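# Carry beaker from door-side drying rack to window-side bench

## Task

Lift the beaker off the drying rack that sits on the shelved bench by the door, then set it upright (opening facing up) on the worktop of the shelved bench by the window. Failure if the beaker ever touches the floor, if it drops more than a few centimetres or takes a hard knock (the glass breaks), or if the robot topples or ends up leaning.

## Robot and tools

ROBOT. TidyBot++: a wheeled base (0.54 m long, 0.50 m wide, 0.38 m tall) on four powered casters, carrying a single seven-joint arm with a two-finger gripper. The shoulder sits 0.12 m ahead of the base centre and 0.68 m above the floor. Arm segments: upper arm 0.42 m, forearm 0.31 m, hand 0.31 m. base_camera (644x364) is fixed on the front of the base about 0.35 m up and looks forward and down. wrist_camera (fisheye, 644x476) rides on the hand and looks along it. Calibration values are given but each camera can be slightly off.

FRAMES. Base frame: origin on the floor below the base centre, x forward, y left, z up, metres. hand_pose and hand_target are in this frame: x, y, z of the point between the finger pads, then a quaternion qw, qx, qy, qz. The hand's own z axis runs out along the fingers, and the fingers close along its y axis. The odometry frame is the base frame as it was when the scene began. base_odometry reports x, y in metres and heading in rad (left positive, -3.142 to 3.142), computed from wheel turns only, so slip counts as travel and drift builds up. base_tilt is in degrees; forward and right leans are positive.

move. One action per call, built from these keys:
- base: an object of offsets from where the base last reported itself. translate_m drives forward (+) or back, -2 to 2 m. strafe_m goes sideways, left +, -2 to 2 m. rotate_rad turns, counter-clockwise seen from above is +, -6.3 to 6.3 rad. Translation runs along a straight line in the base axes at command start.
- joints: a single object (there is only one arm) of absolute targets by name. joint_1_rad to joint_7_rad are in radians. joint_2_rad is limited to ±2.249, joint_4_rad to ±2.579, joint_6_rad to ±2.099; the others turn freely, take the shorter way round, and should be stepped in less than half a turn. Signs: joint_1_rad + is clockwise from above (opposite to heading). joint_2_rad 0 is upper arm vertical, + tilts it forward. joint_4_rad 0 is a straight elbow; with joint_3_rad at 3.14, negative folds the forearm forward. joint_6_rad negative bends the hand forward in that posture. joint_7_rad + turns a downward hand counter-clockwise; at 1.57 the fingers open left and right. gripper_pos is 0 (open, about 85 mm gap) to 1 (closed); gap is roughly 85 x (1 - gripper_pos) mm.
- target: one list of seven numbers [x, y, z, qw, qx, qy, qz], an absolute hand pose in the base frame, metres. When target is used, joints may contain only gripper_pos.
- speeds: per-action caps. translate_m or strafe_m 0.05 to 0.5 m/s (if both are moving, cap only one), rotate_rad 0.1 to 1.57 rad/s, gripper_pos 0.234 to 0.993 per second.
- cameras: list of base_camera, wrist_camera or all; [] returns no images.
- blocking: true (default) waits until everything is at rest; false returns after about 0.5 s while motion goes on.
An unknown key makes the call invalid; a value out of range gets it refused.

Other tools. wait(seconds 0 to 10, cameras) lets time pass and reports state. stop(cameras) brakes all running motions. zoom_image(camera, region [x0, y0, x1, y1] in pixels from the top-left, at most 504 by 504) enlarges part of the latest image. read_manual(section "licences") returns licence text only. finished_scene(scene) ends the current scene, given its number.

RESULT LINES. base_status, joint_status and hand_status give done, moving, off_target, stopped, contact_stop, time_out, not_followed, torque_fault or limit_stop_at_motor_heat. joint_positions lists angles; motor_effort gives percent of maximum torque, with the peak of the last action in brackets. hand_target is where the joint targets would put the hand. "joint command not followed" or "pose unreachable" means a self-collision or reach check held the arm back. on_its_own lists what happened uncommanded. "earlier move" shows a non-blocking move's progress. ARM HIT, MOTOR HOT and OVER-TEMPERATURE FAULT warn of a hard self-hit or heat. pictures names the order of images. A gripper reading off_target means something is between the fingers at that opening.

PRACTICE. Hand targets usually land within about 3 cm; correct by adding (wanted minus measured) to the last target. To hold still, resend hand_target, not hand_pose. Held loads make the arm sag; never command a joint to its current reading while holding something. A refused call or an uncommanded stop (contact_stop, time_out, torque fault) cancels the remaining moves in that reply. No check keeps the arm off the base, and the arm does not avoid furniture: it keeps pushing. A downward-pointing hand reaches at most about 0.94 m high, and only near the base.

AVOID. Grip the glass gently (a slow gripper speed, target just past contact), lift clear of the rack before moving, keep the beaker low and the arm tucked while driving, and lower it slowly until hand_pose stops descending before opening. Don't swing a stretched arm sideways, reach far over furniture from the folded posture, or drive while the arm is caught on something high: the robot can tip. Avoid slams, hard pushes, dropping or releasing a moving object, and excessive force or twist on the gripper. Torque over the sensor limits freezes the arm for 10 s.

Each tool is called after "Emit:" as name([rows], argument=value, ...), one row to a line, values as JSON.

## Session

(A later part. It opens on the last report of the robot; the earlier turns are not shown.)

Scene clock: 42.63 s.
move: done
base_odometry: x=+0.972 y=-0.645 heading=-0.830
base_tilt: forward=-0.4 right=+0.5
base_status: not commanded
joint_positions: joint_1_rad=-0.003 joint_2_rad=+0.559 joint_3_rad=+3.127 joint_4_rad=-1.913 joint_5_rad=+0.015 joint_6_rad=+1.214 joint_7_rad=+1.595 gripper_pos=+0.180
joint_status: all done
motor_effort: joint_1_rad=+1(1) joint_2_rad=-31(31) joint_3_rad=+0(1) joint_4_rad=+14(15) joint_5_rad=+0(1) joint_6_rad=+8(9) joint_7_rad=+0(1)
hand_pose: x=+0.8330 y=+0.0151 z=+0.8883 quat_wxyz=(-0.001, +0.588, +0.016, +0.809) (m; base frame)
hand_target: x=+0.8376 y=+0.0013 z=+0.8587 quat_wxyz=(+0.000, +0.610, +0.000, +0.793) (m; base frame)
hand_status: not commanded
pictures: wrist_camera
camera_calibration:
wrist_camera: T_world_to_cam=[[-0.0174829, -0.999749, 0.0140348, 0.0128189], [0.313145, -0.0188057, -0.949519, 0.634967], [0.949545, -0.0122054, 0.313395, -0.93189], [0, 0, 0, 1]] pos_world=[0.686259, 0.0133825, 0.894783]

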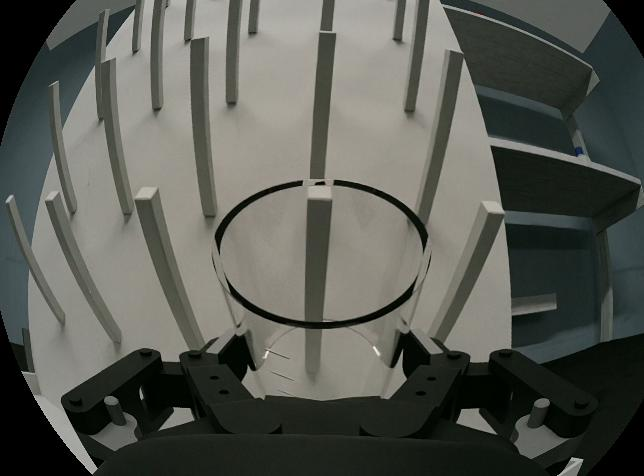

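Emit:
move(joints={"gripper_pos": 0.21}, speeds={"gripper_pos": 0.234}, cameras=[])

Emit:
move(joints={"gripper_pos": 0.235}, speeds={"gripper_pos": 0.234}, cameras=["wrist_camera"])

Emit:
zoom_image(camera="wrist_camera", region=[180, 180, 480, 476])

Scene clock: 43.33 s.
move: done
base_odometry: x=+0.972 y=-0.645 heading=-0.830
base_tilt: forward=-0.4 right=+0.5
base_status: not commanded
joint_positions: joint_1_rad=-0.003 joint_2_rad=+0.559 joint_3_rad=+3.127 joint_4_rad=-1.913 joint_5_rad=+0.015 joint_6_rad=+1.214 joint_7_rad=+1.595 gripper_pos=+0.208
joint_status: all done
motor_effort: joint_1_rad=+1(1) joint_2_rad=-31(32) joint_3_rad=+0(1) joint_4_rad=+14(15) joint_5_rad=+0(1) joint_6_rad=+8(9) joint_7_rad=+0(1)
hand_pose: x=+0.8330 y=+0.0151 z=+0.8883 quat_wxyz=(-0.001, +0.588, +0.016, +0.809) (m; base frame)
hand_target: x=+0.8376 y=+0.0013 z=+0.8587 quat_wxyz=(+0.000, +0.610, +0.000, +0.793) (m; base frame)
hand_status: not commanded
pictures: none
No camera images: "cameras" was empty.

Scene clock: 43.77 s.
move: done
base_odometry: x=+0.972 y=-0.645 heading=-0.830
base_tilt: forward=-0.4 right=+0.5
base_status: not commanded
joint_positions: joint_1_rad=-0.003 joint_2_rad=+0.559 joint_3_rad=+3.127 joint_4_rad=-1.913 joint_5_rad=+0.015 joint_6_rad=+1.214 joint_7_rad=+1.595 gripper_pos=+0.220
joint_status: all done
motor_effort: joint_1_rad=+1(1) joint_2_rad=-30(31) joint_3_rad=+0(0) joint_4_rad=+15(15) joint_5_rad=-1(1) joint_6_rad=+8(8) joint_7_rad=+0(0)
hand_pose: x=+0.8330 y=+0.0151 z=+0.8883 quat_wxyz=(-0.001, +0.588, +0.016, +0.809) (m; base frame)
hand_target: x=+0.8376 y=+0.0013 z=+0.8587 quat_wxyz=(+0.000, +0.610, +0.000, +0.793) (m; base frame)
hand_status: not commanded
pictures: wrist_camera
camera_calibration:
wrist_camera: T_world_to_cam=[[-0.0174829, -0.999749, 0.0140348, 0.0128189], [0.313145, -0.0188057, -0.949519, 0.634967], [0.949545, -0.0122054, 0.313395, -0.93189], [0, 0, 0, 1]] pos_world=[0.686259, 0.0133825, 0.894783]

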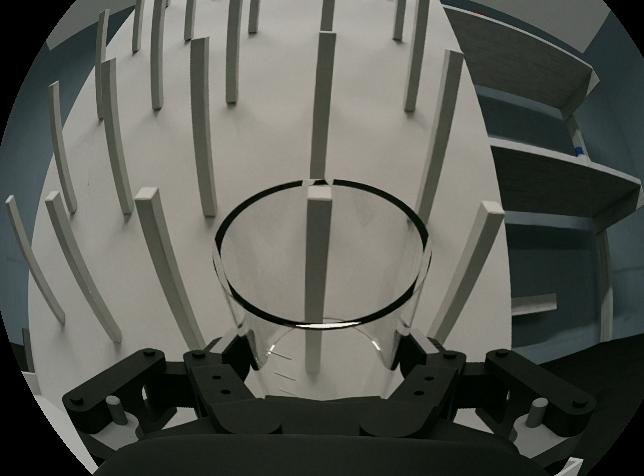

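Scaled by 1.680.

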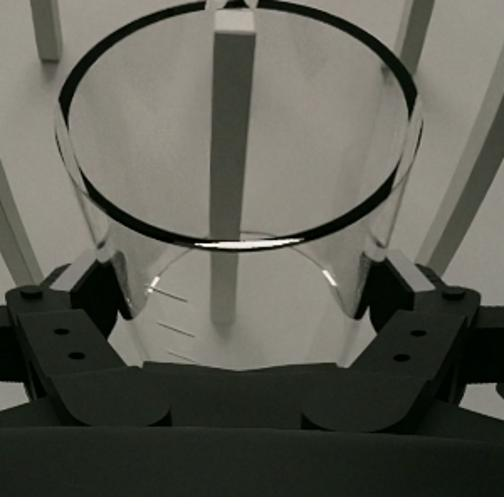

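Emit:
move(joints={"gripper_pos": 0.255}, speeds={"gripper_pos": 0.234}, cameras=[])

Scene clock: 44.33 s.
move: done
base_odometry: x=+0.972 y=-0.645 heading=-0.830
base_tilt: forward=-0.4 right=+0.5
base_status: not commanded
joint_positions: joint_1_rad=-0.003 joint_2_rad=+0.559 joint_3_rad=+3.127 joint_4_rad=-1.913 joint_5_rad=+0.015 joint_6_rad=+1.214 joint_7_rad=+1.595 gripper_pos=+0.226
joint_status: all done
motor_effort: joint_1_rad=+1(1) joint_2_rad=-30(30) joint_3_rad=+0(1) joint_4_rad=+15(15) joint_5_rad=+0(1) joint_6_rad=+7(7) joint_7_rad=+0(0)
hand_pose: x=+0.8330 y=+0.0151 z=+0.8883 quat_wxyz=(-0.001, +0.588, +0.016, +0.809) (m; base frame)
hand_target: x=+0.8376 y=+0.0013 z=+0.8587 quat_wxyz=(+0.000, +0.610, +0.000, +0.793) (m; base frame)
hand_status: not commanded
pictures: none
No camera images: "cameras" was empty.

Emit:
move(joints={"joint_2_rad": 0.527, "joint_4_rad": -1.9, "joint_6_rad": 1.145}, cameras=["wrist_camera"])

Emit:
move(joints={"joint_2_rad": 0.39, "joint_4_rad": -1.972, "joint_6_rad": 1.077}, cameras=["wrist_camera"])

Scene clock: 45.80 s.
move: done
base_odometry: x=+0.972 y=-0.645 heading=-0.830
base_tilt: forward=-0.3 right=+0.5
base_status: not commanded
joint_positions: joint_1_rad=-0.003 joint_2_rad=+0.544 joint_3_rad=+3.127 joint_4_rad=-1.912 joint_5_rad=+0.015 joint_6_rad=+1.183 joint_7_rad=+1.595 gripper_pos=+0.226
joint_status: all done
motor_effort: joint_1_rad=+0(1) joint_2_rad=-32(32) joint_3_rad=-1(1) joint_4_rad=+15(16) joint_5_rad=+0(1) joint_6_rad=+9(9) joint_7_rad=+0(0)
hand_pose: x=+0.8331 y=+0.0151 z=+0.8902 quat_wxyz=(-0.001, +0.594, +0.016, +0.804) (m; base frame)
hand_target: x=+0.8350 y=+0.0013 z=+0.8967 quat_wxyz=(+0.000, +0.598, +0.000, +0.801) (m; base frame)
hand_status: not commanded
pictures: wrist_camera
camera_calibration:
wrist_camera: T_world_to_cam=[[-0.0173477, -0.999736, 0.0150741, 0.0117951], [0.299054, -0.0195743, -0.954035, 0.652511], [0.954078, -0.0120423, 0.299315, -0.923812], [0, 0, 0, 1]] pos_world=[0.686458, 0.0134396, 0.898852]

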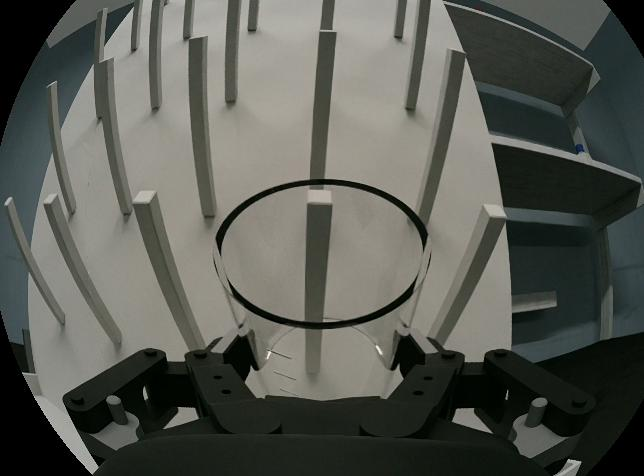

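Scene clock: 47.13 s.
move: done
base_odometry: x=+0.972 y=-0.645 heading=-0.830
base_tilt: forward=-0.4 right=+0.5
base_status: not commanded
joint_positions: joint_1_rad=-0.003 joint_2_rad=+0.403 joint_3_rad=+3.127 joint_4_rad=-1.960 joint_5_rad=+0.015 joint_6_rad=+1.130 joint_7_rad=+1.595 gripper_pos=+0.226
joint_status: all done
motor_effort: joint_1_rad=+0(1) joint_2_rad=-29(34) joint_3_rad=+0(1) joint_4_rad=+16(17) joint_5_rad=+0(1) joint_6_rad=+9(10) joint_7_rad=+0(1)
hand_pose: x=+0.7982 y=+0.0152 z=+0.9485 quat_wxyz=(+0.000, +0.578, +0.017, +0.816) (m; base frame)
hand_target: x=+0.7986 y=+0.0013 z=+0.9352 quat_wxyz=(+0.000, +0.599, +0.000, +0.801) (m; base frame)
hand_status: not commanded
pictures: wrist_camera
camera_calibration:
wrist_camera: T_world_to_cam=[[-0.0178064, -0.99971, 0.016215, 0.00965346], [0.336565, -0.0212643, -0.94142, 0.676759], [0.941492, -0.0113059, 0.336846, -0.933517], [0, 0, 0, 1]] pos_world=[0.651297, 0.0134873, 0.95141]

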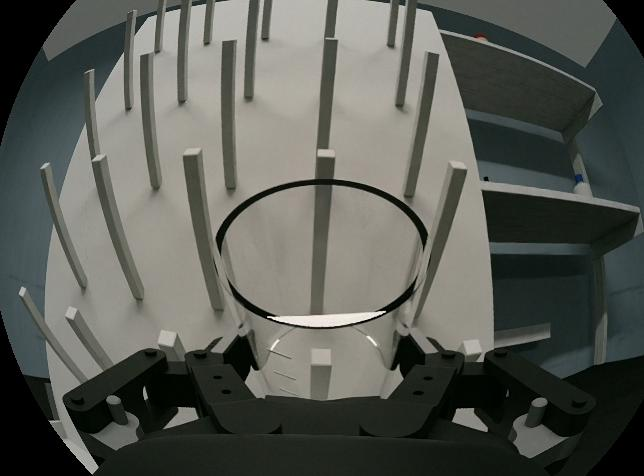

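Moving out cleanly.

Emit:
move(joints={"joint_2_rad": 0.245, "joint_4_rad": -2.02, "joint_6_rad": 0.96}, cameras=["wrist_camera"])

Emit:
move(base={"translate_m": -0.25}, speeds={"translate_m": 0.2}, cameras=["wrist_camera"])

Scene clock: 48.77 s.
move: done
base_odometry: x=+0.972 y=-0.645 heading=-0.830
base_tilt: forward=-0.4 right=+0.5
base_status: not commanded
joint_positions: joint_1_rad=-0.003 joint_2_rad=+0.258 joint_3_rad=+3.127 joint_4_rad=-2.006 joint_5_rad=+0.015 joint_6_rad=+1.014 joint_7_rad=+1.595 gripper_pos=+0.226
joint_status: all done
motor_effort: joint_1_rad=+0(1) joint_2_rad=-26(31) joint_3_rad=-1(1) joint_4_rad=+17(18) joint_5_rad=+0(1) joint_6_rad=+9(10) joint_7_rad=+0(1)
hand_pose: x=+0.7632 y=+0.0152 z=+0.9857 quat_wxyz=(+0.001, +0.585, +0.018, +0.811) (m; base frame)
hand_target: x=+0.7630 y=+0.0013 z=+0.9706 quat_wxyz=(+0.000, +0.607, +0.000, +0.795) (m; base frame)
hand_status: not commanded
pictures: wrist_camera
camera_calibration:
wrist_camera: T_world_to_cam=[[-0.0179603, -0.999638, 0.020024, 0.00481387], [0.319951, -0.0247203, -0.947112, 0.741846], [0.947264, -0.0106037, 0.320279, -0.901194], [0, 0, 0, 1]] pos_world=[0.616401, 0.0135948, 0.991148]

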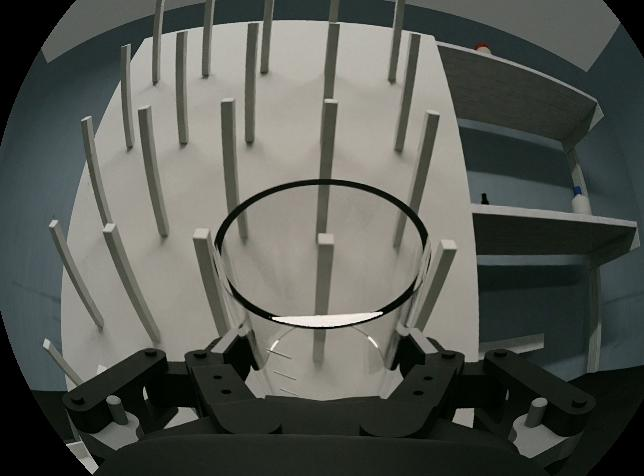

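Scene clock: 50.67 s.
move: done
base_odometry: x=+0.804 y=-0.460 heading=-0.830
base_tilt: forward=-0.4 right=+0.5
base_status: done
joint_positions: joint_1_rad=-0.003 joint_2_rad=+0.252 joint_3_rad=+3.128 joint_4_rad=-2.011 joint_5_rad=+0.015 joint_6_rad=+1.011 joint_7_rad=+1.595 gripper_pos=+0.226
joint_status: not commanded
motor_effort: joint_1_rad=+0(2) joint_2_rad=-25(30) joint_3_rad=+0(2) joint_4_rad=+17(18) joint_5_rad=+0(1) joint_6_rad=+9(10) joint_7_rad=+0(1)
hand_pose: x=+0.7613 y=+0.0145 z=+0.9863 quat_wxyz=(+0.002, +0.586, +0.018, +0.810) (m; base frame)
hand_target: x=+0.7630 y=+0.0013 z=+0.9706 quat_wxyz=(+0.000, +0.607, +0.000, +0.795) (m; base frame)
hand_status: not commanded
pictures: wrist_camera
camera_calibration:
wrist_camera: T_world_to_cam=[[-0.0190503, -0.999609, 0.0204661, 0.00452581], [0.318334, -0.0254688, -0.947637, 0.744726], [0.947787, -0.0115377, 0.318694, -0.898451], [0, 0, 0, 1]] pos_world=[0.614555, 0.0131252, 0.991969]

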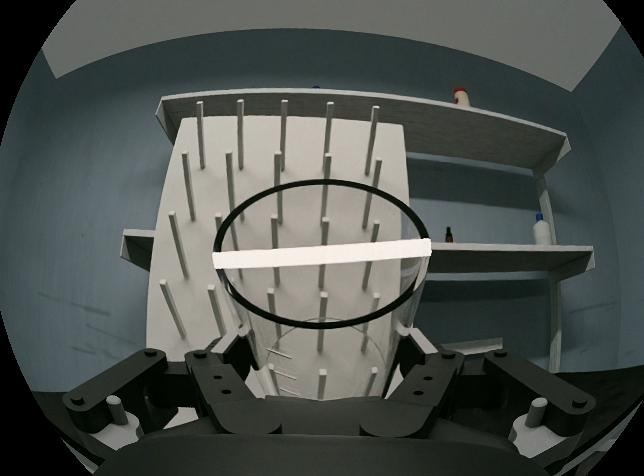

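Emit:
move(base={"translate_m": -1.0, "strafe_m": 0.22, "rotate_rad": 3.14}, speeds={"rotate_rad": 0.9, "translate_m": 0.4}, joints={"joint_2_rad": 0.19, "joint_4_rad": -1.28, "joint_6_rad": -0.777})

Scene clock: 57.43 s.
move: done
base_odometry: x=+0.291 y=+0.427 heading=+2.309
base_tilt: forward=-0.4 right=+0.5
base_status: done
joint_positions: joint_1_rad=-0.003 joint_2_rad=+0.217 joint_3_rad=+3.137 joint_4_rad=-1.299 joint_5_rad=+0.015 joint_6_rad=-0.725 joint_7_rad=+1.595 gripper_pos=+0.226
joint_status: all done
motor_effort: joint_1_rad=+0(3) joint_2_rad=-26(30) joint_3_rad=+0(3) joint_4_rad=+20(21) joint_5_rad=+0(2) joint_6_rad=+8(11) joint_7_rad=+0(1)
hand_pose: x=+0.7673 y=+0.0029 z=+0.9162 quat_wxyz=(+0.010, +0.900, +0.017, +0.435) (m; base frame)
hand_target: x=+0.7540 y=+0.0013 z=+0.9318 quat_wxyz=(+0.000, +0.902, +0.000, +0.433) (m; base frame)
hand_status: not commanded
pictures: base_camera, wrist_camera
camera_calibration:
wrist_camera: T_world_to_cam=[[-0.00732821, -0.998292, 0.0579587, -0.048899], [-0.617682, -0.0410618, -0.785355, 1.2457], [0.786394, -0.0415553, -0.616326, 0.0986648], [0, 0, 0, 1]] pos_world=[0.691499, 0.00643525, 1.04196]

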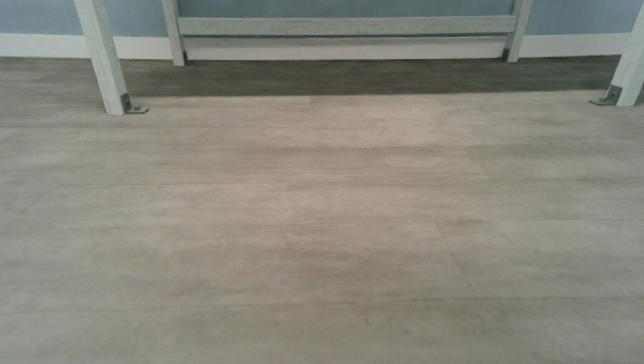

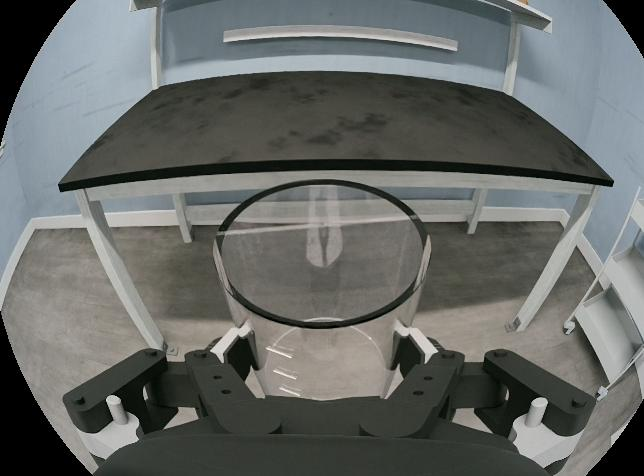

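Emit:
move(base={"translate_m": 0.54}, speeds={"translate_m": 0.3})

Emit:
zoom_image(camera="wrist_camera", region=[180, 160, 480, 456])

Scene clock: 60.40 s.
move: done
base_odometry: x=-0.072 y=+0.826 heading=+2.310
base_tilt: forward=-0.3 right=+0.5
base_status: done
joint_positions: joint_1_rad=-0.003 joint_2_rad=+0.199 joint_3_rad=+3.137 joint_4_rad=-1.298 joint_5_rad=+0.015 joint_6_rad=-0.729 joint_7_rad=+1.595 gripper_pos=+0.226
joint_status: not commanded
motor_effort: joint_1_rad=+0(1) joint_2_rad=-26(30) joint_3_rad=+0(1) joint_4_rad=+20(22) joint_5_rad=+0(1) joint_6_rad=+8(9) joint_7_rad=+0(1)
hand_pose: x=+0.7624 y=+0.0029 z=+0.9278 quat_wxyz=(+0.010, +0.897, +0.017, +0.442) (m; base frame)
hand_target: x=+0.7540 y=+0.0013 z=+0.9318 quat_wxyz=(+0.000, +0.902, +0.000, +0.433) (m; base frame)
hand_status: not commanded
pictures: base_camera, wrist_camera
camera_calibration:
wrist_camera: T_world_to_cam=[[-0.00830216, -0.998294, 0.0577909, -0.0487412], [-0.605079, -0.0409966, -0.795109, 1.25125], [0.796122, -0.0415692, -0.603706, 0.090574], [0, 0, 0, 1]] pos_world=[0.684592, 0.00640396, 1.05238]

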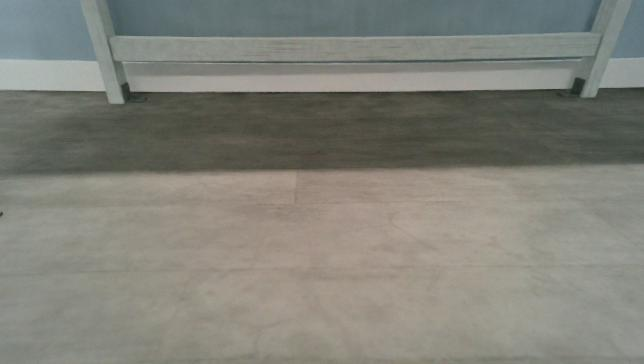

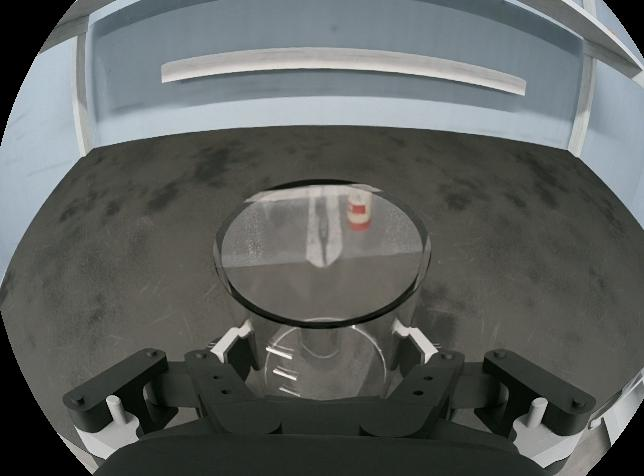

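Scaled by 1.680.

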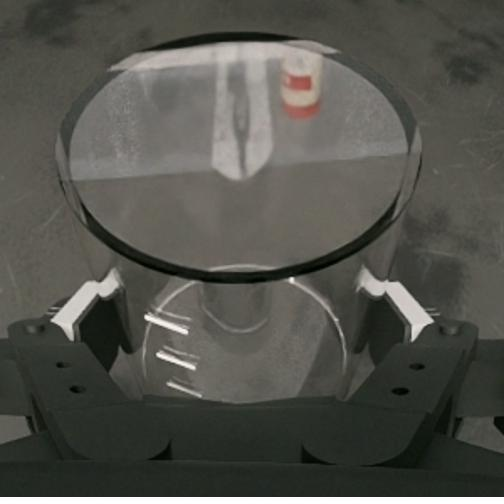

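Emit:
move(joints={"joint_2_rad": 0.285, "joint_4_rad": -1.425, "joint_6_rad": -0.65})

Emit:
zoom_image(camera="wrist_camera", region=[180, 160, 480, 456])

Scene clock: 63.03 s.
move: done
base_odometry: x=-0.072 y=+0.826 heading=+2.310
base_tilt: forward=-0.3 right=+0.5
base_status: not commanded
joint_positions: joint_1_rad=-0.003 joint_2_rad=+0.273 joint_3_rad=+3.137 joint_4_rad=-1.420 joint_5_rad=+0.015 joint_6_rad=-0.692 joint_7_rad=+1.595 gripper_pos=+0.226
joint_status: all done
motor_effort: joint_1_rad=+0(1) joint_2_rad=-28(31) joint_3_rad=+0(1) joint_4_rad=+19(22) joint_5_rad=+0(1) joint_6_rad=+7(9) joint_7_rad=+0(0)
hand_pose: x=+0.7582 y=+0.0030 z=+0.8223 quat_wxyz=(+0.009, +0.929, +0.018, +0.369) (m; base frame)
hand_target: x=+0.7679 y=+0.0013 z=+0.8210 quat_wxyz=(+0.000, +0.925, +0.000, +0.381) (m; base frame)
hand_status: not commanded
pictures: base_camera, wrist_camera
camera_calibration:
wrist_camera: T_world_to_cam=[[0.0016599, -0.998246, 0.0591746, -0.0512723], [-0.723437, -0.0420523, -0.689109, 1.16739], [0.690389, -0.0416652, -0.722238, 0.207806], [0, 0, 0, 1]] pos_world=[0.701152, 0.00656746, 0.957579]

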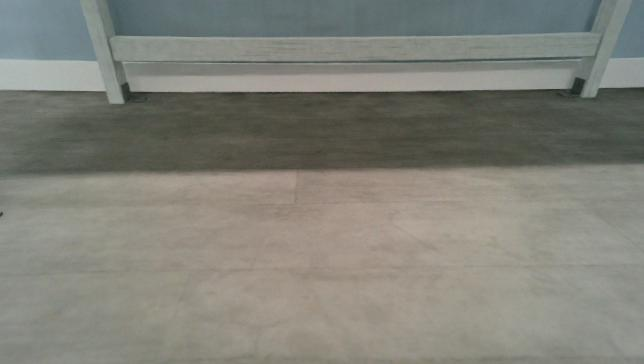

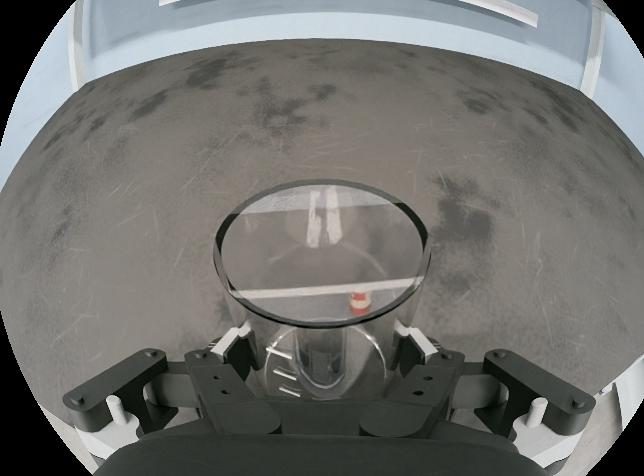

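Scaled by 1.680.

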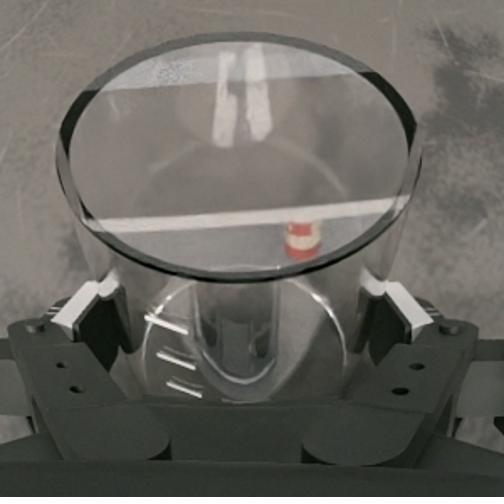

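Emit:
move(joints={"joint_2_rad": 0.31, "joint_4_rad": -1.425, "joint_6_rad": -0.55}, cameras=["wrist_camera"])

Emit:
zoom_image(camera="wrist_camera", region=[180, 160, 480, 456])

Scene clock: 63.97 s.
move: done
base_odometry: x=-0.072 y=+0.826 heading=+2.310
base_tilt: forward=-0.4 right=+0.5
base_status: not commanded
joint_positions: joint_1_rad=-0.003 joint_2_rad=+0.284 joint_3_rad=+3.137 joint_4_rad=-1.420 joint_5_rad=+0.015 joint_6_rad=-0.585 joint_7_rad=+1.595 gripper_pos=+0.226
joint_status: all done
motor_effort: joint_1_rad=+0(1) joint_2_rad=-29(30) joint_3_rad=+0(1) joint_4_rad=+20(20) joint_5_rad=+0(1) joint_6_rad=+7(8) joint_7_rad=+0(0)
hand_pose: x=+0.7829 y=+0.0035 z=+0.8390 quat_wxyz=(+0.009, +0.910, +0.018, +0.413) (m; base frame)
hand_target: x=+0.7927 y=+0.0013 z=+0.8272 quat_wxyz=(+0.000, +0.910, +0.000, +0.415) (m; base frame)
hand_status: not commanded
pictures: wrist_camera
camera_calibration:
wrist_camera: T_world_to_cam=[[-0.00252283, -0.998303, 0.0581768, -0.04765], [-0.65422, -0.0423517, -0.755118, 1.19797], [0.7563, -0.0399654, -0.653003, 0.0931822], [0, 0, 0, 1]] pos_world=[0.713144, 0.00689112, 0.968232]

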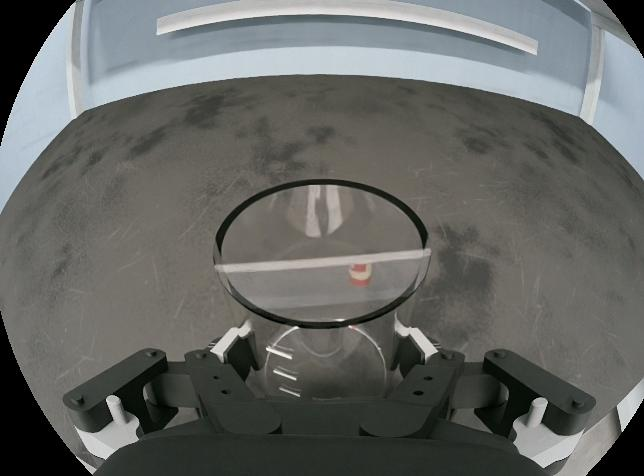

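Scaled by 1.680.

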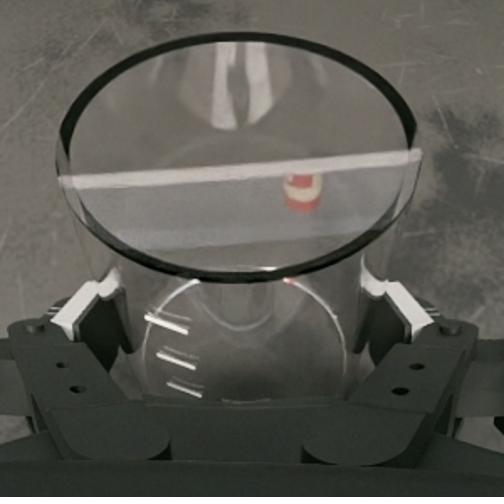

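Emit:
move(joints={"joint_2_rad": 0.345, "joint_4_rad": -1.425, "joint_6_rad": -0.52}, cameras=[])

Emit:
move(joints={"joint_2_rad": 0.365, "joint_4_rad": -1.425, "joint_6_rad": -0.5}, cameras=["wrist_camera"])

Emit:
zoom_image(camera="wrist_camera", region=[180, 160, 480, 456])

Scene clock: 65.30 s.
move: done
base_odometry: x=-0.072 y=+0.826 heading=+2.310
base_tilt: forward=-0.4 right=+0.5
base_status: not commanded
joint_positions: joint_1_rad=-0.003 joint_2_rad=+0.319 joint_3_rad=+3.137 joint_4_rad=-1.420 joint_5_rad=+0.015 joint_6_rad=-0.562 joint_7_rad=+1.595 gripper_pos=+0.226
joint_status: all done
motor_effort: joint_1_rad=+0(1) joint_2_rad=-29(31) joint_3_rad=+0(1) joint_4_rad=+20(20) joint_5_rad=+0(1) joint_6_rad=+8(8) joint_7_rad=+0(0)
hand_pose: x=+0.7929 y=+0.0037 z=+0.8211 quat_wxyz=(+0.009, +0.913, +0.018, +0.408) (m; base frame)
hand_target: x=+0.8036 y=+0.0013 z=+0.8105 quat_wxyz=(+0.000, +0.911, +0.000, +0.413) (m; base frame)
hand_status: not commanded
pictures: none
No camera images: "cameras" was empty.

Scene clock: 65.97 s.
move: done
base_odometry: x=-0.072 y=+0.826 heading=+2.310
base_tilt: forward=-0.4 right=+0.5
base_status: not commanded
joint_positions: joint_1_rad=-0.003 joint_2_rad=+0.336 joint_3_rad=+3.137 joint_4_rad=-1.420 joint_5_rad=+0.015 joint_6_rad=-0.544 joint_7_rad=+1.595 gripper_pos=+0.226
joint_status: all done
motor_effort: joint_1_rad=+0(1) joint_2_rad=-30(31) joint_3_rad=+0(1) joint_4_rad=+20(20) joint_5_rad=+0(1) joint_6_rad=+7(8) joint_7_rad=+0(1)
hand_pose: x=+0.7989 y=+0.0038 z=+0.8142 quat_wxyz=(+0.009, +0.912, +0.018, +0.409) (m; base frame)
hand_target: x=+0.8102 y=+0.0013 z=+0.8014 quat_wxyz=(+0.000, +0.911, +0.000, +0.413) (m; base frame)
hand_status: not commanded
pictures: wrist_camera
camera_calibration:
wrist_camera: T_world_to_cam=[[-0.00140687, -0.998318, 0.0579544, -0.0466435], [-0.661515, -0.0425328, -0.748725, 1.19036], [0.74993, -0.0393911, -0.660343, 0.0759725], [0, 0, 0, 1]] pos_world=[0.730404, 0.00705707, 0.944125]

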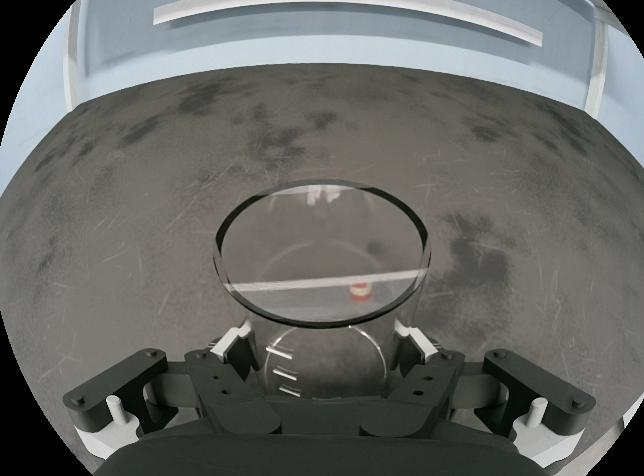

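Scaled by 1.680.

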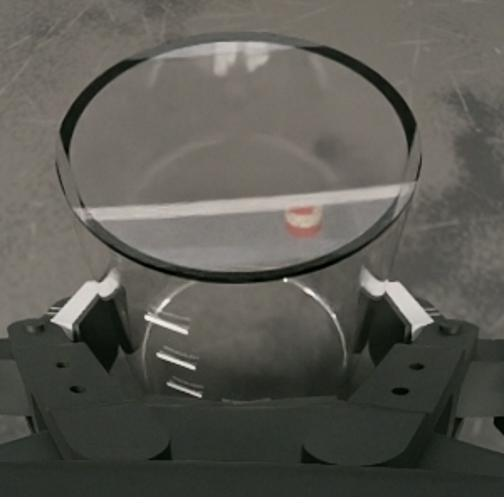

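Emit:
move(joints={"joint_2_rad": 0.38, "joint_4_rad": -1.425, "joint_6_rad": -0.485}, cameras=[])

Emit:
move(joints={"joint_2_rad": 0.395, "joint_4_rad": -1.425, "joint_6_rad": -0.47}, cameras=["wrist_camera"])

Emit:
zoom_image(camera="wrist_camera", region=[180, 160, 480, 456])

Scene clock: 66.97 s.
move: done
base_odometry: x=-0.072 y=+0.826 heading=+2.310
base_tilt: forward=-0.4 right=+0.5
base_status: not commanded
joint_positions: joint_1_rad=-0.003 joint_2_rad=+0.349 joint_3_rad=+3.137 joint_4_rad=-1.420 joint_5_rad=+0.015 joint_6_rad=-0.529 joint_7_rad=+1.595 gripper_pos=+0.226
joint_status: all done
motor_effort: joint_1_rad=+0(1) joint_2_rad=-30(31) joint_3_rad=-1(1) joint_4_rad=+20(20) joint_5_rad=+0(1) joint_6_rad=+7(9) joint_7_rad=+0(1)
hand_pose: x=+0.8036 y=+0.0038 z=+0.8083 quat_wxyz=(+0.009, +0.912, +0.018, +0.409) (m; base frame)
hand_target: x=+0.8150 y=+0.0013 z=+0.7945 quat_wxyz=(+0.000, +0.911, +0.000, +0.413) (m; base frame)
hand_status: not commanded
pictures: none
No camera images: "cameras" was empty.

Scene clock: 67.60 s.
move: done
base_odometry: x=-0.072 y=+0.826 heading=+2.310
base_tilt: forward=-0.4 right=+0.5
base_status: not commanded
joint_positions: joint_1_rad=-0.003 joint_2_rad=+0.363 joint_3_rad=+3.137 joint_4_rad=-1.420 joint_5_rad=+0.015 joint_6_rad=-0.514 joint_7_rad=+1.595 gripper_pos=+0.226
joint_status: all done
motor_effort: joint_1_rad=+0(1) joint_2_rad=-30(32) joint_3_rad=-1(1) joint_4_rad=+19(20) joint_5_rad=+0(1) joint_6_rad=+7(8) joint_7_rad=+0(1)
hand_pose: x=+0.8085 y=+0.0039 z=+0.8024 quat_wxyz=(+0.009, +0.912, +0.018, +0.410) (m; base frame)
hand_target: x=+0.8198 y=+0.0013 z=+0.7875 quat_wxyz=(+0.000, +0.911, +0.000, +0.413) (m; base frame)
hand_status: not commanded
pictures: wrist_camera
camera_calibration:
wrist_camera: T_world_to_cam=[[-0.00115666, -0.998331, 0.0577353, -0.0458102], [-0.659765, -0.0426246, -0.750262, 1.18769], [0.751471, -0.0389595, -0.658615, 0.0583791], [0, 0, 0, 1]] pos_world=[0.739674, 0.00716552, 0.932174]

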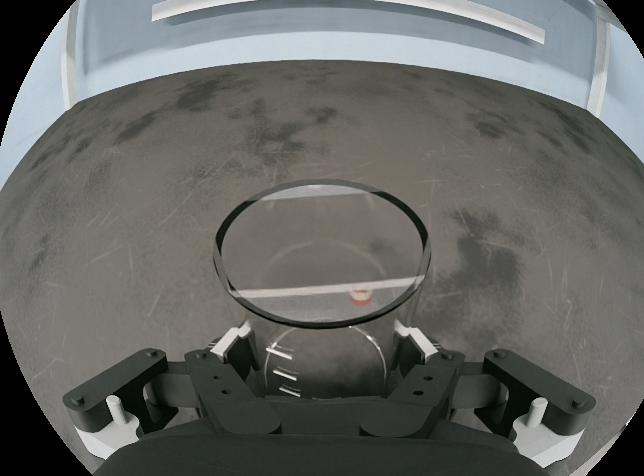

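Scaled by 1.680.

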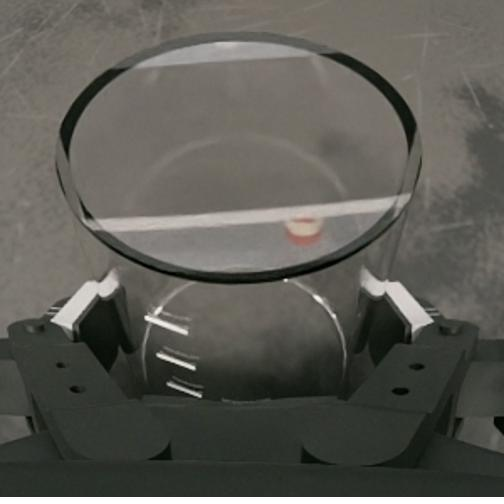

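Emit:
move(joints={"joint_2_rad": 0.407, "joint_4_rad": -1.425, "joint_6_rad": -0.458}, cameras=[])

Emit:
move(joints={"joint_2_rad": 0.419, "joint_4_rad": -1.425, "joint_6_rad": -0.446}, cameras=["wrist_camera"])

Emit:
zoom_image(camera="wrist_camera", region=[180, 160, 480, 456])

Scene clock: 68.70 s.
move: done
base_odometry: x=-0.072 y=+0.826 heading=+2.310
base_tilt: forward=-0.3 right=+0.5
base_status: not commanded
joint_positions: joint_1_rad=-0.003 joint_2_rad=+0.369 joint_3_rad=+3.137 joint_4_rad=-1.420 joint_5_rad=+0.015 joint_6_rad=-0.499 joint_7_rad=+1.595 gripper_pos=+0.226
joint_status: all done
motor_effort: joint_1_rad=+0(1) joint_2_rad=-30(31) joint_3_rad=+0(1) joint_4_rad=+19(19) joint_5_rad=+0(1) joint_6_rad=+7(8) joint_7_rad=+0(1)
hand_pose: x=+0.8122 y=+0.0040 z=+0.8021 quat_wxyz=(+0.009, +0.910, +0.018, +0.414) (m; base frame)
hand_target: x=+0.8235 y=+0.0013 z=+0.7819 quat_wxyz=(+0.000, +0.911, +0.000, +0.413) (m; base frame)
hand_status: not commanded
pictures: none
No camera images: "cameras" was empty.

Scene clock: 69.23 s.
move: done
base_odometry: x=-0.072 y=+0.826 heading=+2.310
base_tilt: forward=-0.4 right=+0.5
base_status: not commanded
joint_positions: joint_1_rad=-0.003 joint_2_rad=+0.375 joint_3_rad=+3.137 joint_4_rad=-1.420 joint_5_rad=+0.015 joint_6_rad=-0.484 joint_7_rad=+1.595 gripper_pos=+0.226
joint_status: all done
motor_effort: joint_1_rad=+0(1) joint_2_rad=-29(30) joint_3_rad=-1(1) joint_4_rad=+18(19) joint_5_rad=+1(1) joint_6_rad=+6(7) joint_7_rad=+0(1)
hand_pose: x=+0.8161 y=+0.0041 z=+0.8016 quat_wxyz=(+0.009, +0.908, +0.018, +0.419) (m; base frame)
hand_target: x=+0.8271 y=+0.0013 z=+0.7763 quat_wxyz=(+0.000, +0.911, +0.000, +0.413) (m; base frame)
hand_status: not commanded
pictures: wrist_camera
camera_calibration:
wrist_camera: T_world_to_cam=[[-0.00185782, -0.998348, 0.0574239, -0.0447702], [-0.645392, -0.0426663, -0.762659, 1.19031], [0.76385, -0.0384778, -0.644246, 0.0304935], [0, 0, 0, 1]] pos_world=[0.744842, 0.00726329, 0.930019]

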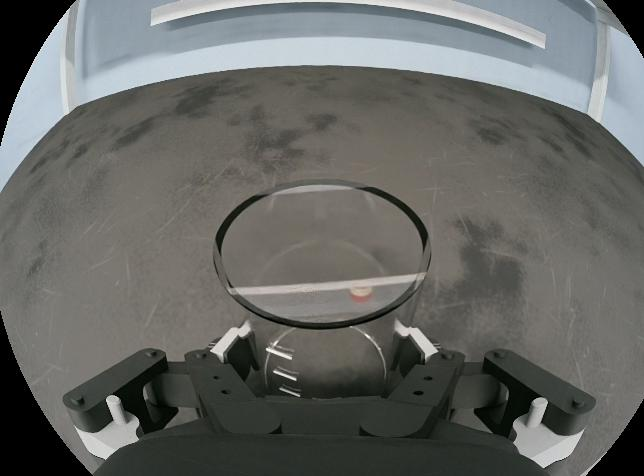

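Scaled by 1.680.

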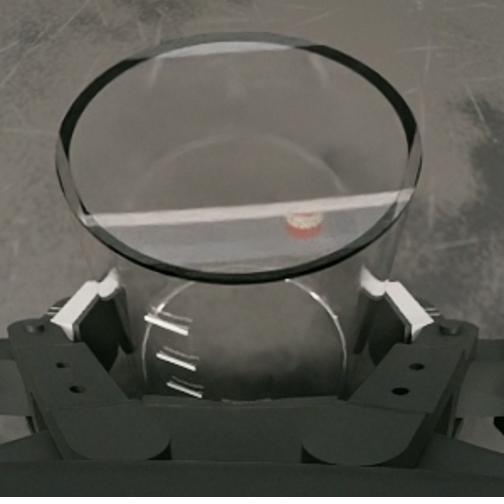

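Emit:
move(joints={"gripper_pos": 0.1}, speeds={"gripper_pos": 0.234}, cameras=["wrist_camera"])

Emit:
zoom_image(camera="wrist_camera", region=[180, 160, 480, 456])

Scene clock: 70.57 s.
move: done
base_odometry: x=-0.072 y=+0.826 heading=+2.310
base_tilt: forward=-0.4 right=+0.5
base_status: not commanded
joint_positions: joint_1_rad=-0.003 joint_2_rad=+0.378 joint_3_rad=+3.137 joint_4_rad=-1.420 joint_5_rad=+0.015 joint_6_rad=-0.483 joint_7_rad=+1.595 gripper_pos=+0.100
joint_status: all done
motor_effort: joint_1_rad=+0(1) joint_2_rad=-30(30) joint_3_rad=+0(1) joint_4_rad=+19(19) joint_5_rad=+0(1) joint_6_rad=+7(7) joint_7_rad=+0(1)
hand_pose: x=+0.8166 y=+0.0041 z=+0.7989 quat_wxyz=(+0.009, +0.909, +0.018, +0.417) (m; base frame)
hand_target: x=+0.8271 y=+0.0013 z=+0.7763 quat_wxyz=(+0.000, +0.911, +0.000, +0.413) (m; base frame)
hand_status: not commanded
pictures: wrist_camera
camera_calibration:
wrist_camera: T_world_to_cam=[[-0.00164112, -0.998348, 0.0574418, -0.0448067], [-0.648254, -0.0426755, -0.760227, 1.18899], [0.761422, -0.0384845, -0.647113, 0.0327039], [0, 0, 0, 1]] pos_world=[0.74579, 0.00726645, 0.927636]

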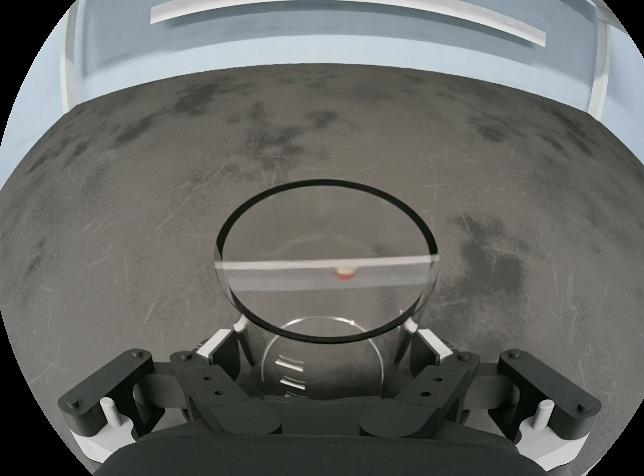

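Scaled by 1.680.

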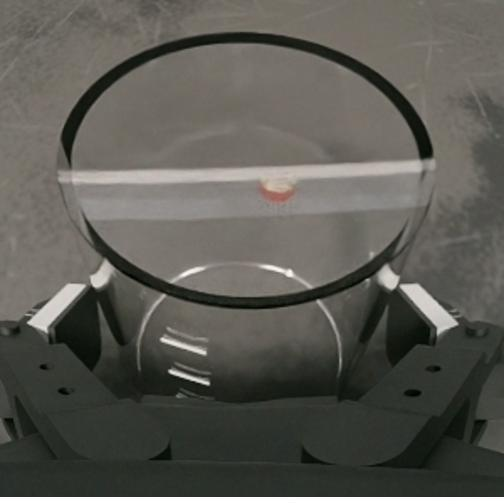

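Emit:
move(joints={"gripper_pos": 0.0}, cameras=[])

Emit:
move(base={"translate_m": -0.2, "strafe_m": -0.002}, speeds={"translate_m": 0.15}, cameras=["wrist_camera"])

Emit:
move(joints={"joint_2_rad": 0.375, "joint_4_rad": -1.96, "joint_6_rad": 0.545})

Emit:
zoom_image(camera="wrist_camera", region=[180, 160, 480, 456])

Scene clock: 72.43 s.
move: done
base_odometry: x=-0.072 y=+0.826 heading=+2.310
base_tilt: forward=-0.4 right=+0.5
base_status: not commanded
joint_positions: joint_1_rad=-0.003 joint_2_rad=+0.378 joint_3_rad=+3.137 joint_4_rad=-1.420 joint_5_rad=+0.015 joint_6_rad=-0.483 joint_7_rad=+1.595 gripper_pos=+0.000
joint_status: all done
motor_effort: joint_1_rad=+1(1) joint_2_rad=-30(30) joint_3_rad=-1(1) joint_4_rad=+19(19) joint_5_rad=+0(1) joint_6_rad=+7(7) joint_7_rad=+0(0)
hand_pose: x=+0.8166 y=+0.0041 z=+0.7989 quat_wxyz=(+0.009, +0.909, +0.018, +0.417) (m; base frame)
hand_target: x=+0.8271 y=+0.0013 z=+0.7763 quat_wxyz=(+0.000, +0.911, +0.000, +0.413) (m; base frame)
hand_status: not commanded
pictures: none
No camera images: "cameras" was empty.

Scene clock: 74.43 s.
move: done
base_odometry: x=+0.064 y=+0.680 heading=+2.311
base_tilt: forward=-0.4 right=+0.5
base_status: done
joint_positions: joint_1_rad=-0.003 joint_2_rad=+0.390 joint_3_rad=+3.137 joint_4_rad=-1.420 joint_5_rad=+0.015 joint_6_rad=-0.482 joint_7_rad=+1.595 gripper_pos=+0.000
joint_status: not commanded
motor_effort: joint_1_rad=+0(3) joint_2_rad=-30(32) joint_3_rad=+0(1) joint_4_rad=+18(19) joint_5_rad=+0(1) joint_6_rad=+7(7) joint_7_rad=+0(1)
hand_pose: x=+0.8182 y=+0.0041 z=+0.7914 quat_wxyz=(+0.009, +0.911, +0.018, +0.412) (m; base frame)
hand_target: x=+0.8271 y=+0.0013 z=+0.7763 quat_wxyz=(+0.000, +0.911, +0.000, +0.413) (m; base frame)
hand_status: not commanded
pictures: wrist_camera
camera_calibration:
wrist_camera: T_world_to_cam=[[-0.00106078, -0.998346, 0.0574744, -0.0448606], [-0.655645, -0.0427028, -0.753861, 1.18531], [0.755069, -0.0384824, -0.654515, 0.037681], [0, 0, 0, 1]] pos_world=[0.74864, 0.0072795, 0.920797]

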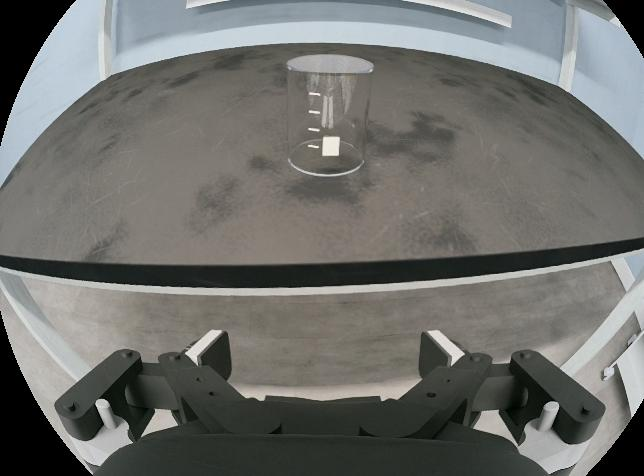

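Scene clock: 76.57 s.
move: done
base_odometry: x=+0.064 y=+0.680 heading=+2.311
base_tilt: forward=-0.4 right=+0.5
base_status: not commanded
joint_positions: joint_1_rad=-0.003 joint_2_rad=+0.390 joint_3_rad=+3.137 joint_4_rad=-1.941 joint_5_rad=+0.015 joint_6_rad=+0.499 joint_7_rad=+1.595 gripper_pos=+0.000
joint_status: all done
motor_effort: joint_1_rad=+0(1) joint_2_rad=-28(31) joint_3_rad=+0(1) joint_4_rad=+16(18) joint_5_rad=+0(1) joint_6_rad=+9(10) joint_7_rad=+0(0)
hand_pose: x=+0.8075 y=+0.0084 z=+0.7745 quat_wxyz=(+0.006, +0.793, +0.019, +0.609) (m; base frame)
hand_target: x=+0.8039 y=+0.0013 z=+0.7881 quat_wxyz=(+0.000, +0.780, +0.000, +0.626) (m; base frame)
hand_status: not commanded
pictures: base_camera, wrist_camera
camera_calibration:
wrist_camera: T_world_to_cam=[[-0.0130325, -0.998949, 0.0439366, -0.0194563], [-0.252196, -0.0392359, -0.96688, 1.00493], [0.967588, -0.0236815, -0.251419, -0.449118], [0, 0, 0, 1]] pos_world=[0.687746, 0.00935762, 0.859582]

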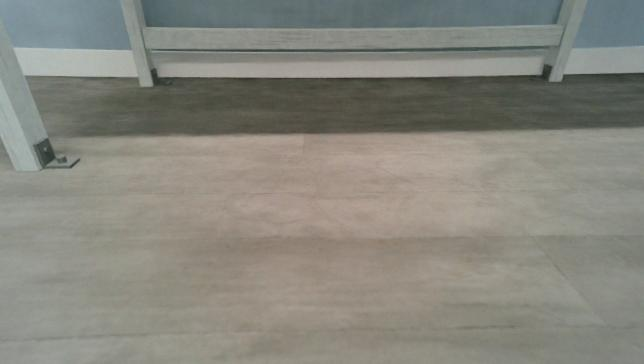

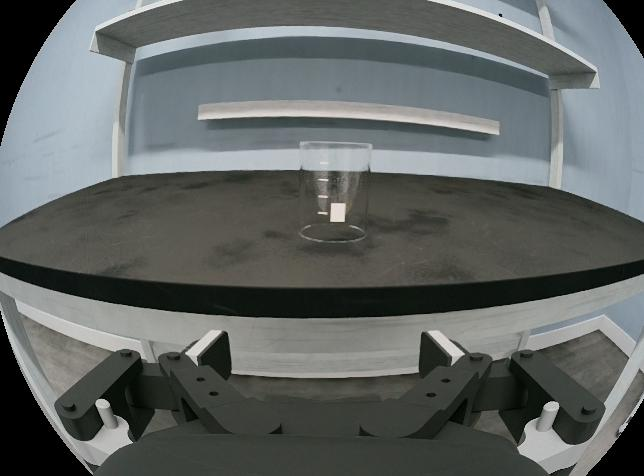

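Scaled by 1.680.

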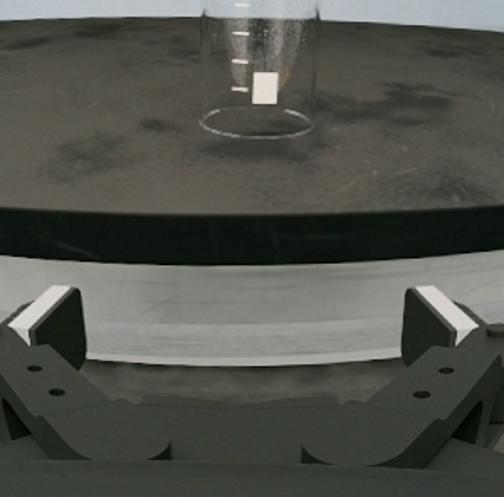

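Emit:
move(joints={"joint_2_rad": 0.335}, base={"strafe_m": -0.008}, cameras=[])

Emit:
move(base={"translate_m": 0.06}, speeds={"translate_m": 0.15}, cameras=["wrist_camera"])

Emit:
zoom_image(camera="wrist_camera", region=[180, 100, 480, 396])

Scene clock: 78.17 s.
move: done
base_odometry: x=+0.070 y=+0.685 heading=+2.311
base_tilt: forward=-0.4 right=+0.5
base_status: done
joint_positions: joint_1_rad=-0.002 joint_2_rad=+0.348 joint_3_rad=+3.137 joint_4_rad=-1.943 joint_5_rad=+0.015 joint_6_rad=+0.506 joint_7_rad=+1.595 gripper_pos=+0.000
joint_status: all done
motor_effort: joint_1_rad=+1(5) joint_2_rad=-27(30) joint_3_rad=+0(4) joint_4_rad=+16(17) joint_5_rad=+0(1) joint_6_rad=+9(9) joint_7_rad=+0(0)
hand_pose: x=+0.8028 y=+0.0075 z=+0.8040 quat_wxyz=(+0.006, +0.778, +0.019, +0.627) (m; base frame)
hand_target: x=+0.7991 y=+0.0013 z=+0.8154 quat_wxyz=(+0.000, +0.768, +0.000, +0.641) (m; base frame)
hand_status: not commanded
pictures: none
No camera images: "cameras" was empty.

Scene clock: 79.13 s.
move: done
base_odometry: x=+0.030 y=+0.730 heading=+2.310
base_tilt: forward=-0.3 right=+0.5
base_status: done
joint_positions: joint_1_rad=-0.002 joint_2_rad=+0.341 joint_3_rad=+3.137 joint_4_rad=-1.946 joint_5_rad=+0.015 joint_6_rad=+0.506 joint_7_rad=+1.595 gripper_pos=+0.000
joint_status: not commanded
motor_effort: joint_1_rad=+0(1) joint_2_rad=-27(30) joint_3_rad=+0(1) joint_4_rad=+16(17) joint_5_rad=+1(1) joint_6_rad=+9(9) joint_7_rad=+0(0)
hand_pose: x=+0.8012 y=+0.0075 z=+0.8067 quat_wxyz=(+0.006, +0.777, +0.019, +0.629) (m; base frame)
hand_target: x=+0.7991 y=+0.0013 z=+0.8154 quat_wxyz=(+0.000, +0.768, +0.000, +0.641) (m; base frame)
hand_status: not commanded
pictures: wrist_camera
camera_calibration:
wrist_camera: T_world_to_cam=[[-0.0163955, -0.998936, 0.0430981, -0.0184345], [-0.203801, -0.0388602, -0.978241, 1.00484], [0.978875, -0.0248222, -0.202947, -0.483061], [0, 0, 0, 1]] pos_world=[0.67734, 0.00864257, 0.885729]

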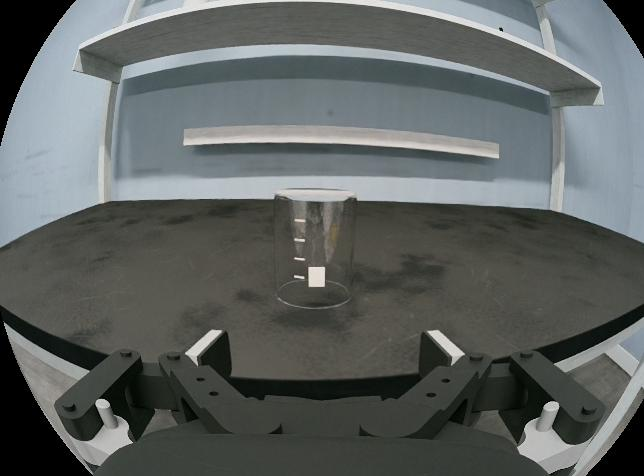

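Scaled by 1.680.

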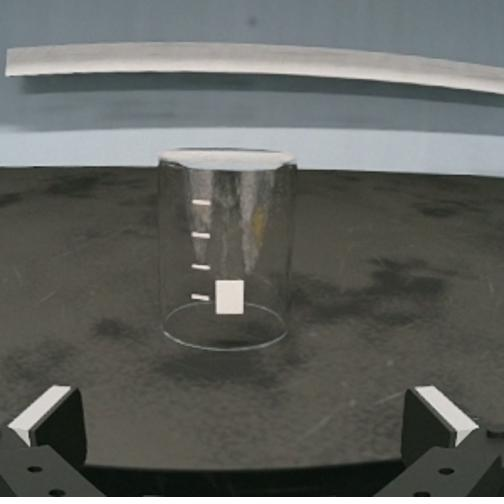

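Emit:
move(base={"translate_m": 0.08, "strafe_m": 0.01}, speeds={"translate_m": 0.15}, cameras=["wrist_camera"])

Emit:
zoom_image(camera="wrist_camera", region=[180, 160, 480, 456])

Scene clock: 81.30 s.
move: done
base_odometry: x=-0.032 y=+0.782 heading=+2.310
base_tilt: forward=-0.4 right=+0.5
base_status: done
joint_positions: joint_1_rad=-0.002 joint_2_rad=+0.339 joint_3_rad=+3.137 joint_4_rad=-1.948 joint_5_rad=+0.015 joint_6_rad=+0.507 joint_7_rad=+1.595 gripper_pos=+0.000
joint_status: not commanded
motor_effort: joint_1_rad=+0(2) joint_2_rad=-27(29) joint_3_rad=+0(2) joint_4_rad=+16(17) joint_5_rad=+0(1) joint_6_rad=+9(9) joint_7_rad=+0(0)
hand_pose: x=+0.8004 y=+0.0075 z=+0.8080 quat_wxyz=(+0.006, +0.777, +0.019, +0.630) (m; base frame)
hand_target: x=+0.7991 y=+0.0013 z=+0.8154 quat_wxyz=(+0.000, +0.768, +0.000, +0.641) (m; base frame)
hand_status: not commanded
pictures: wrist_camera
camera_calibration:
wrist_camera: T_world_to_cam=[[-0.0164674, -0.998937, 0.0430624, -0.018415], [-0.201999, -0.0388565, -0.978615, 1.00478], [0.979247, -0.0248138, -0.201145, -0.483829], [0, 0, 0, 1]] pos_world=[0.67645, 0.00864124, 0.886768]

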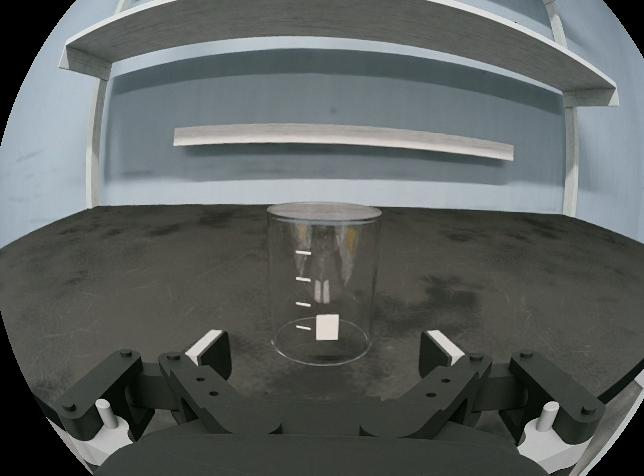

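Scaled by 1.680.

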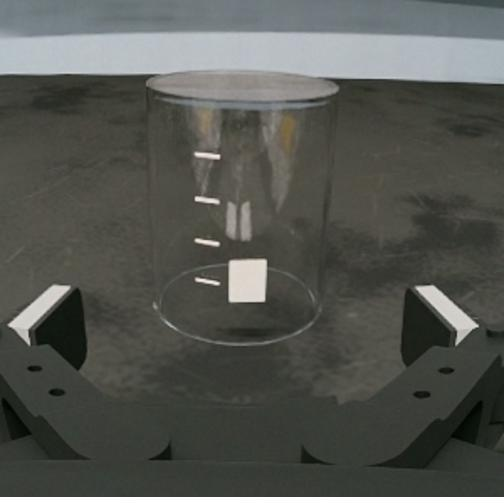

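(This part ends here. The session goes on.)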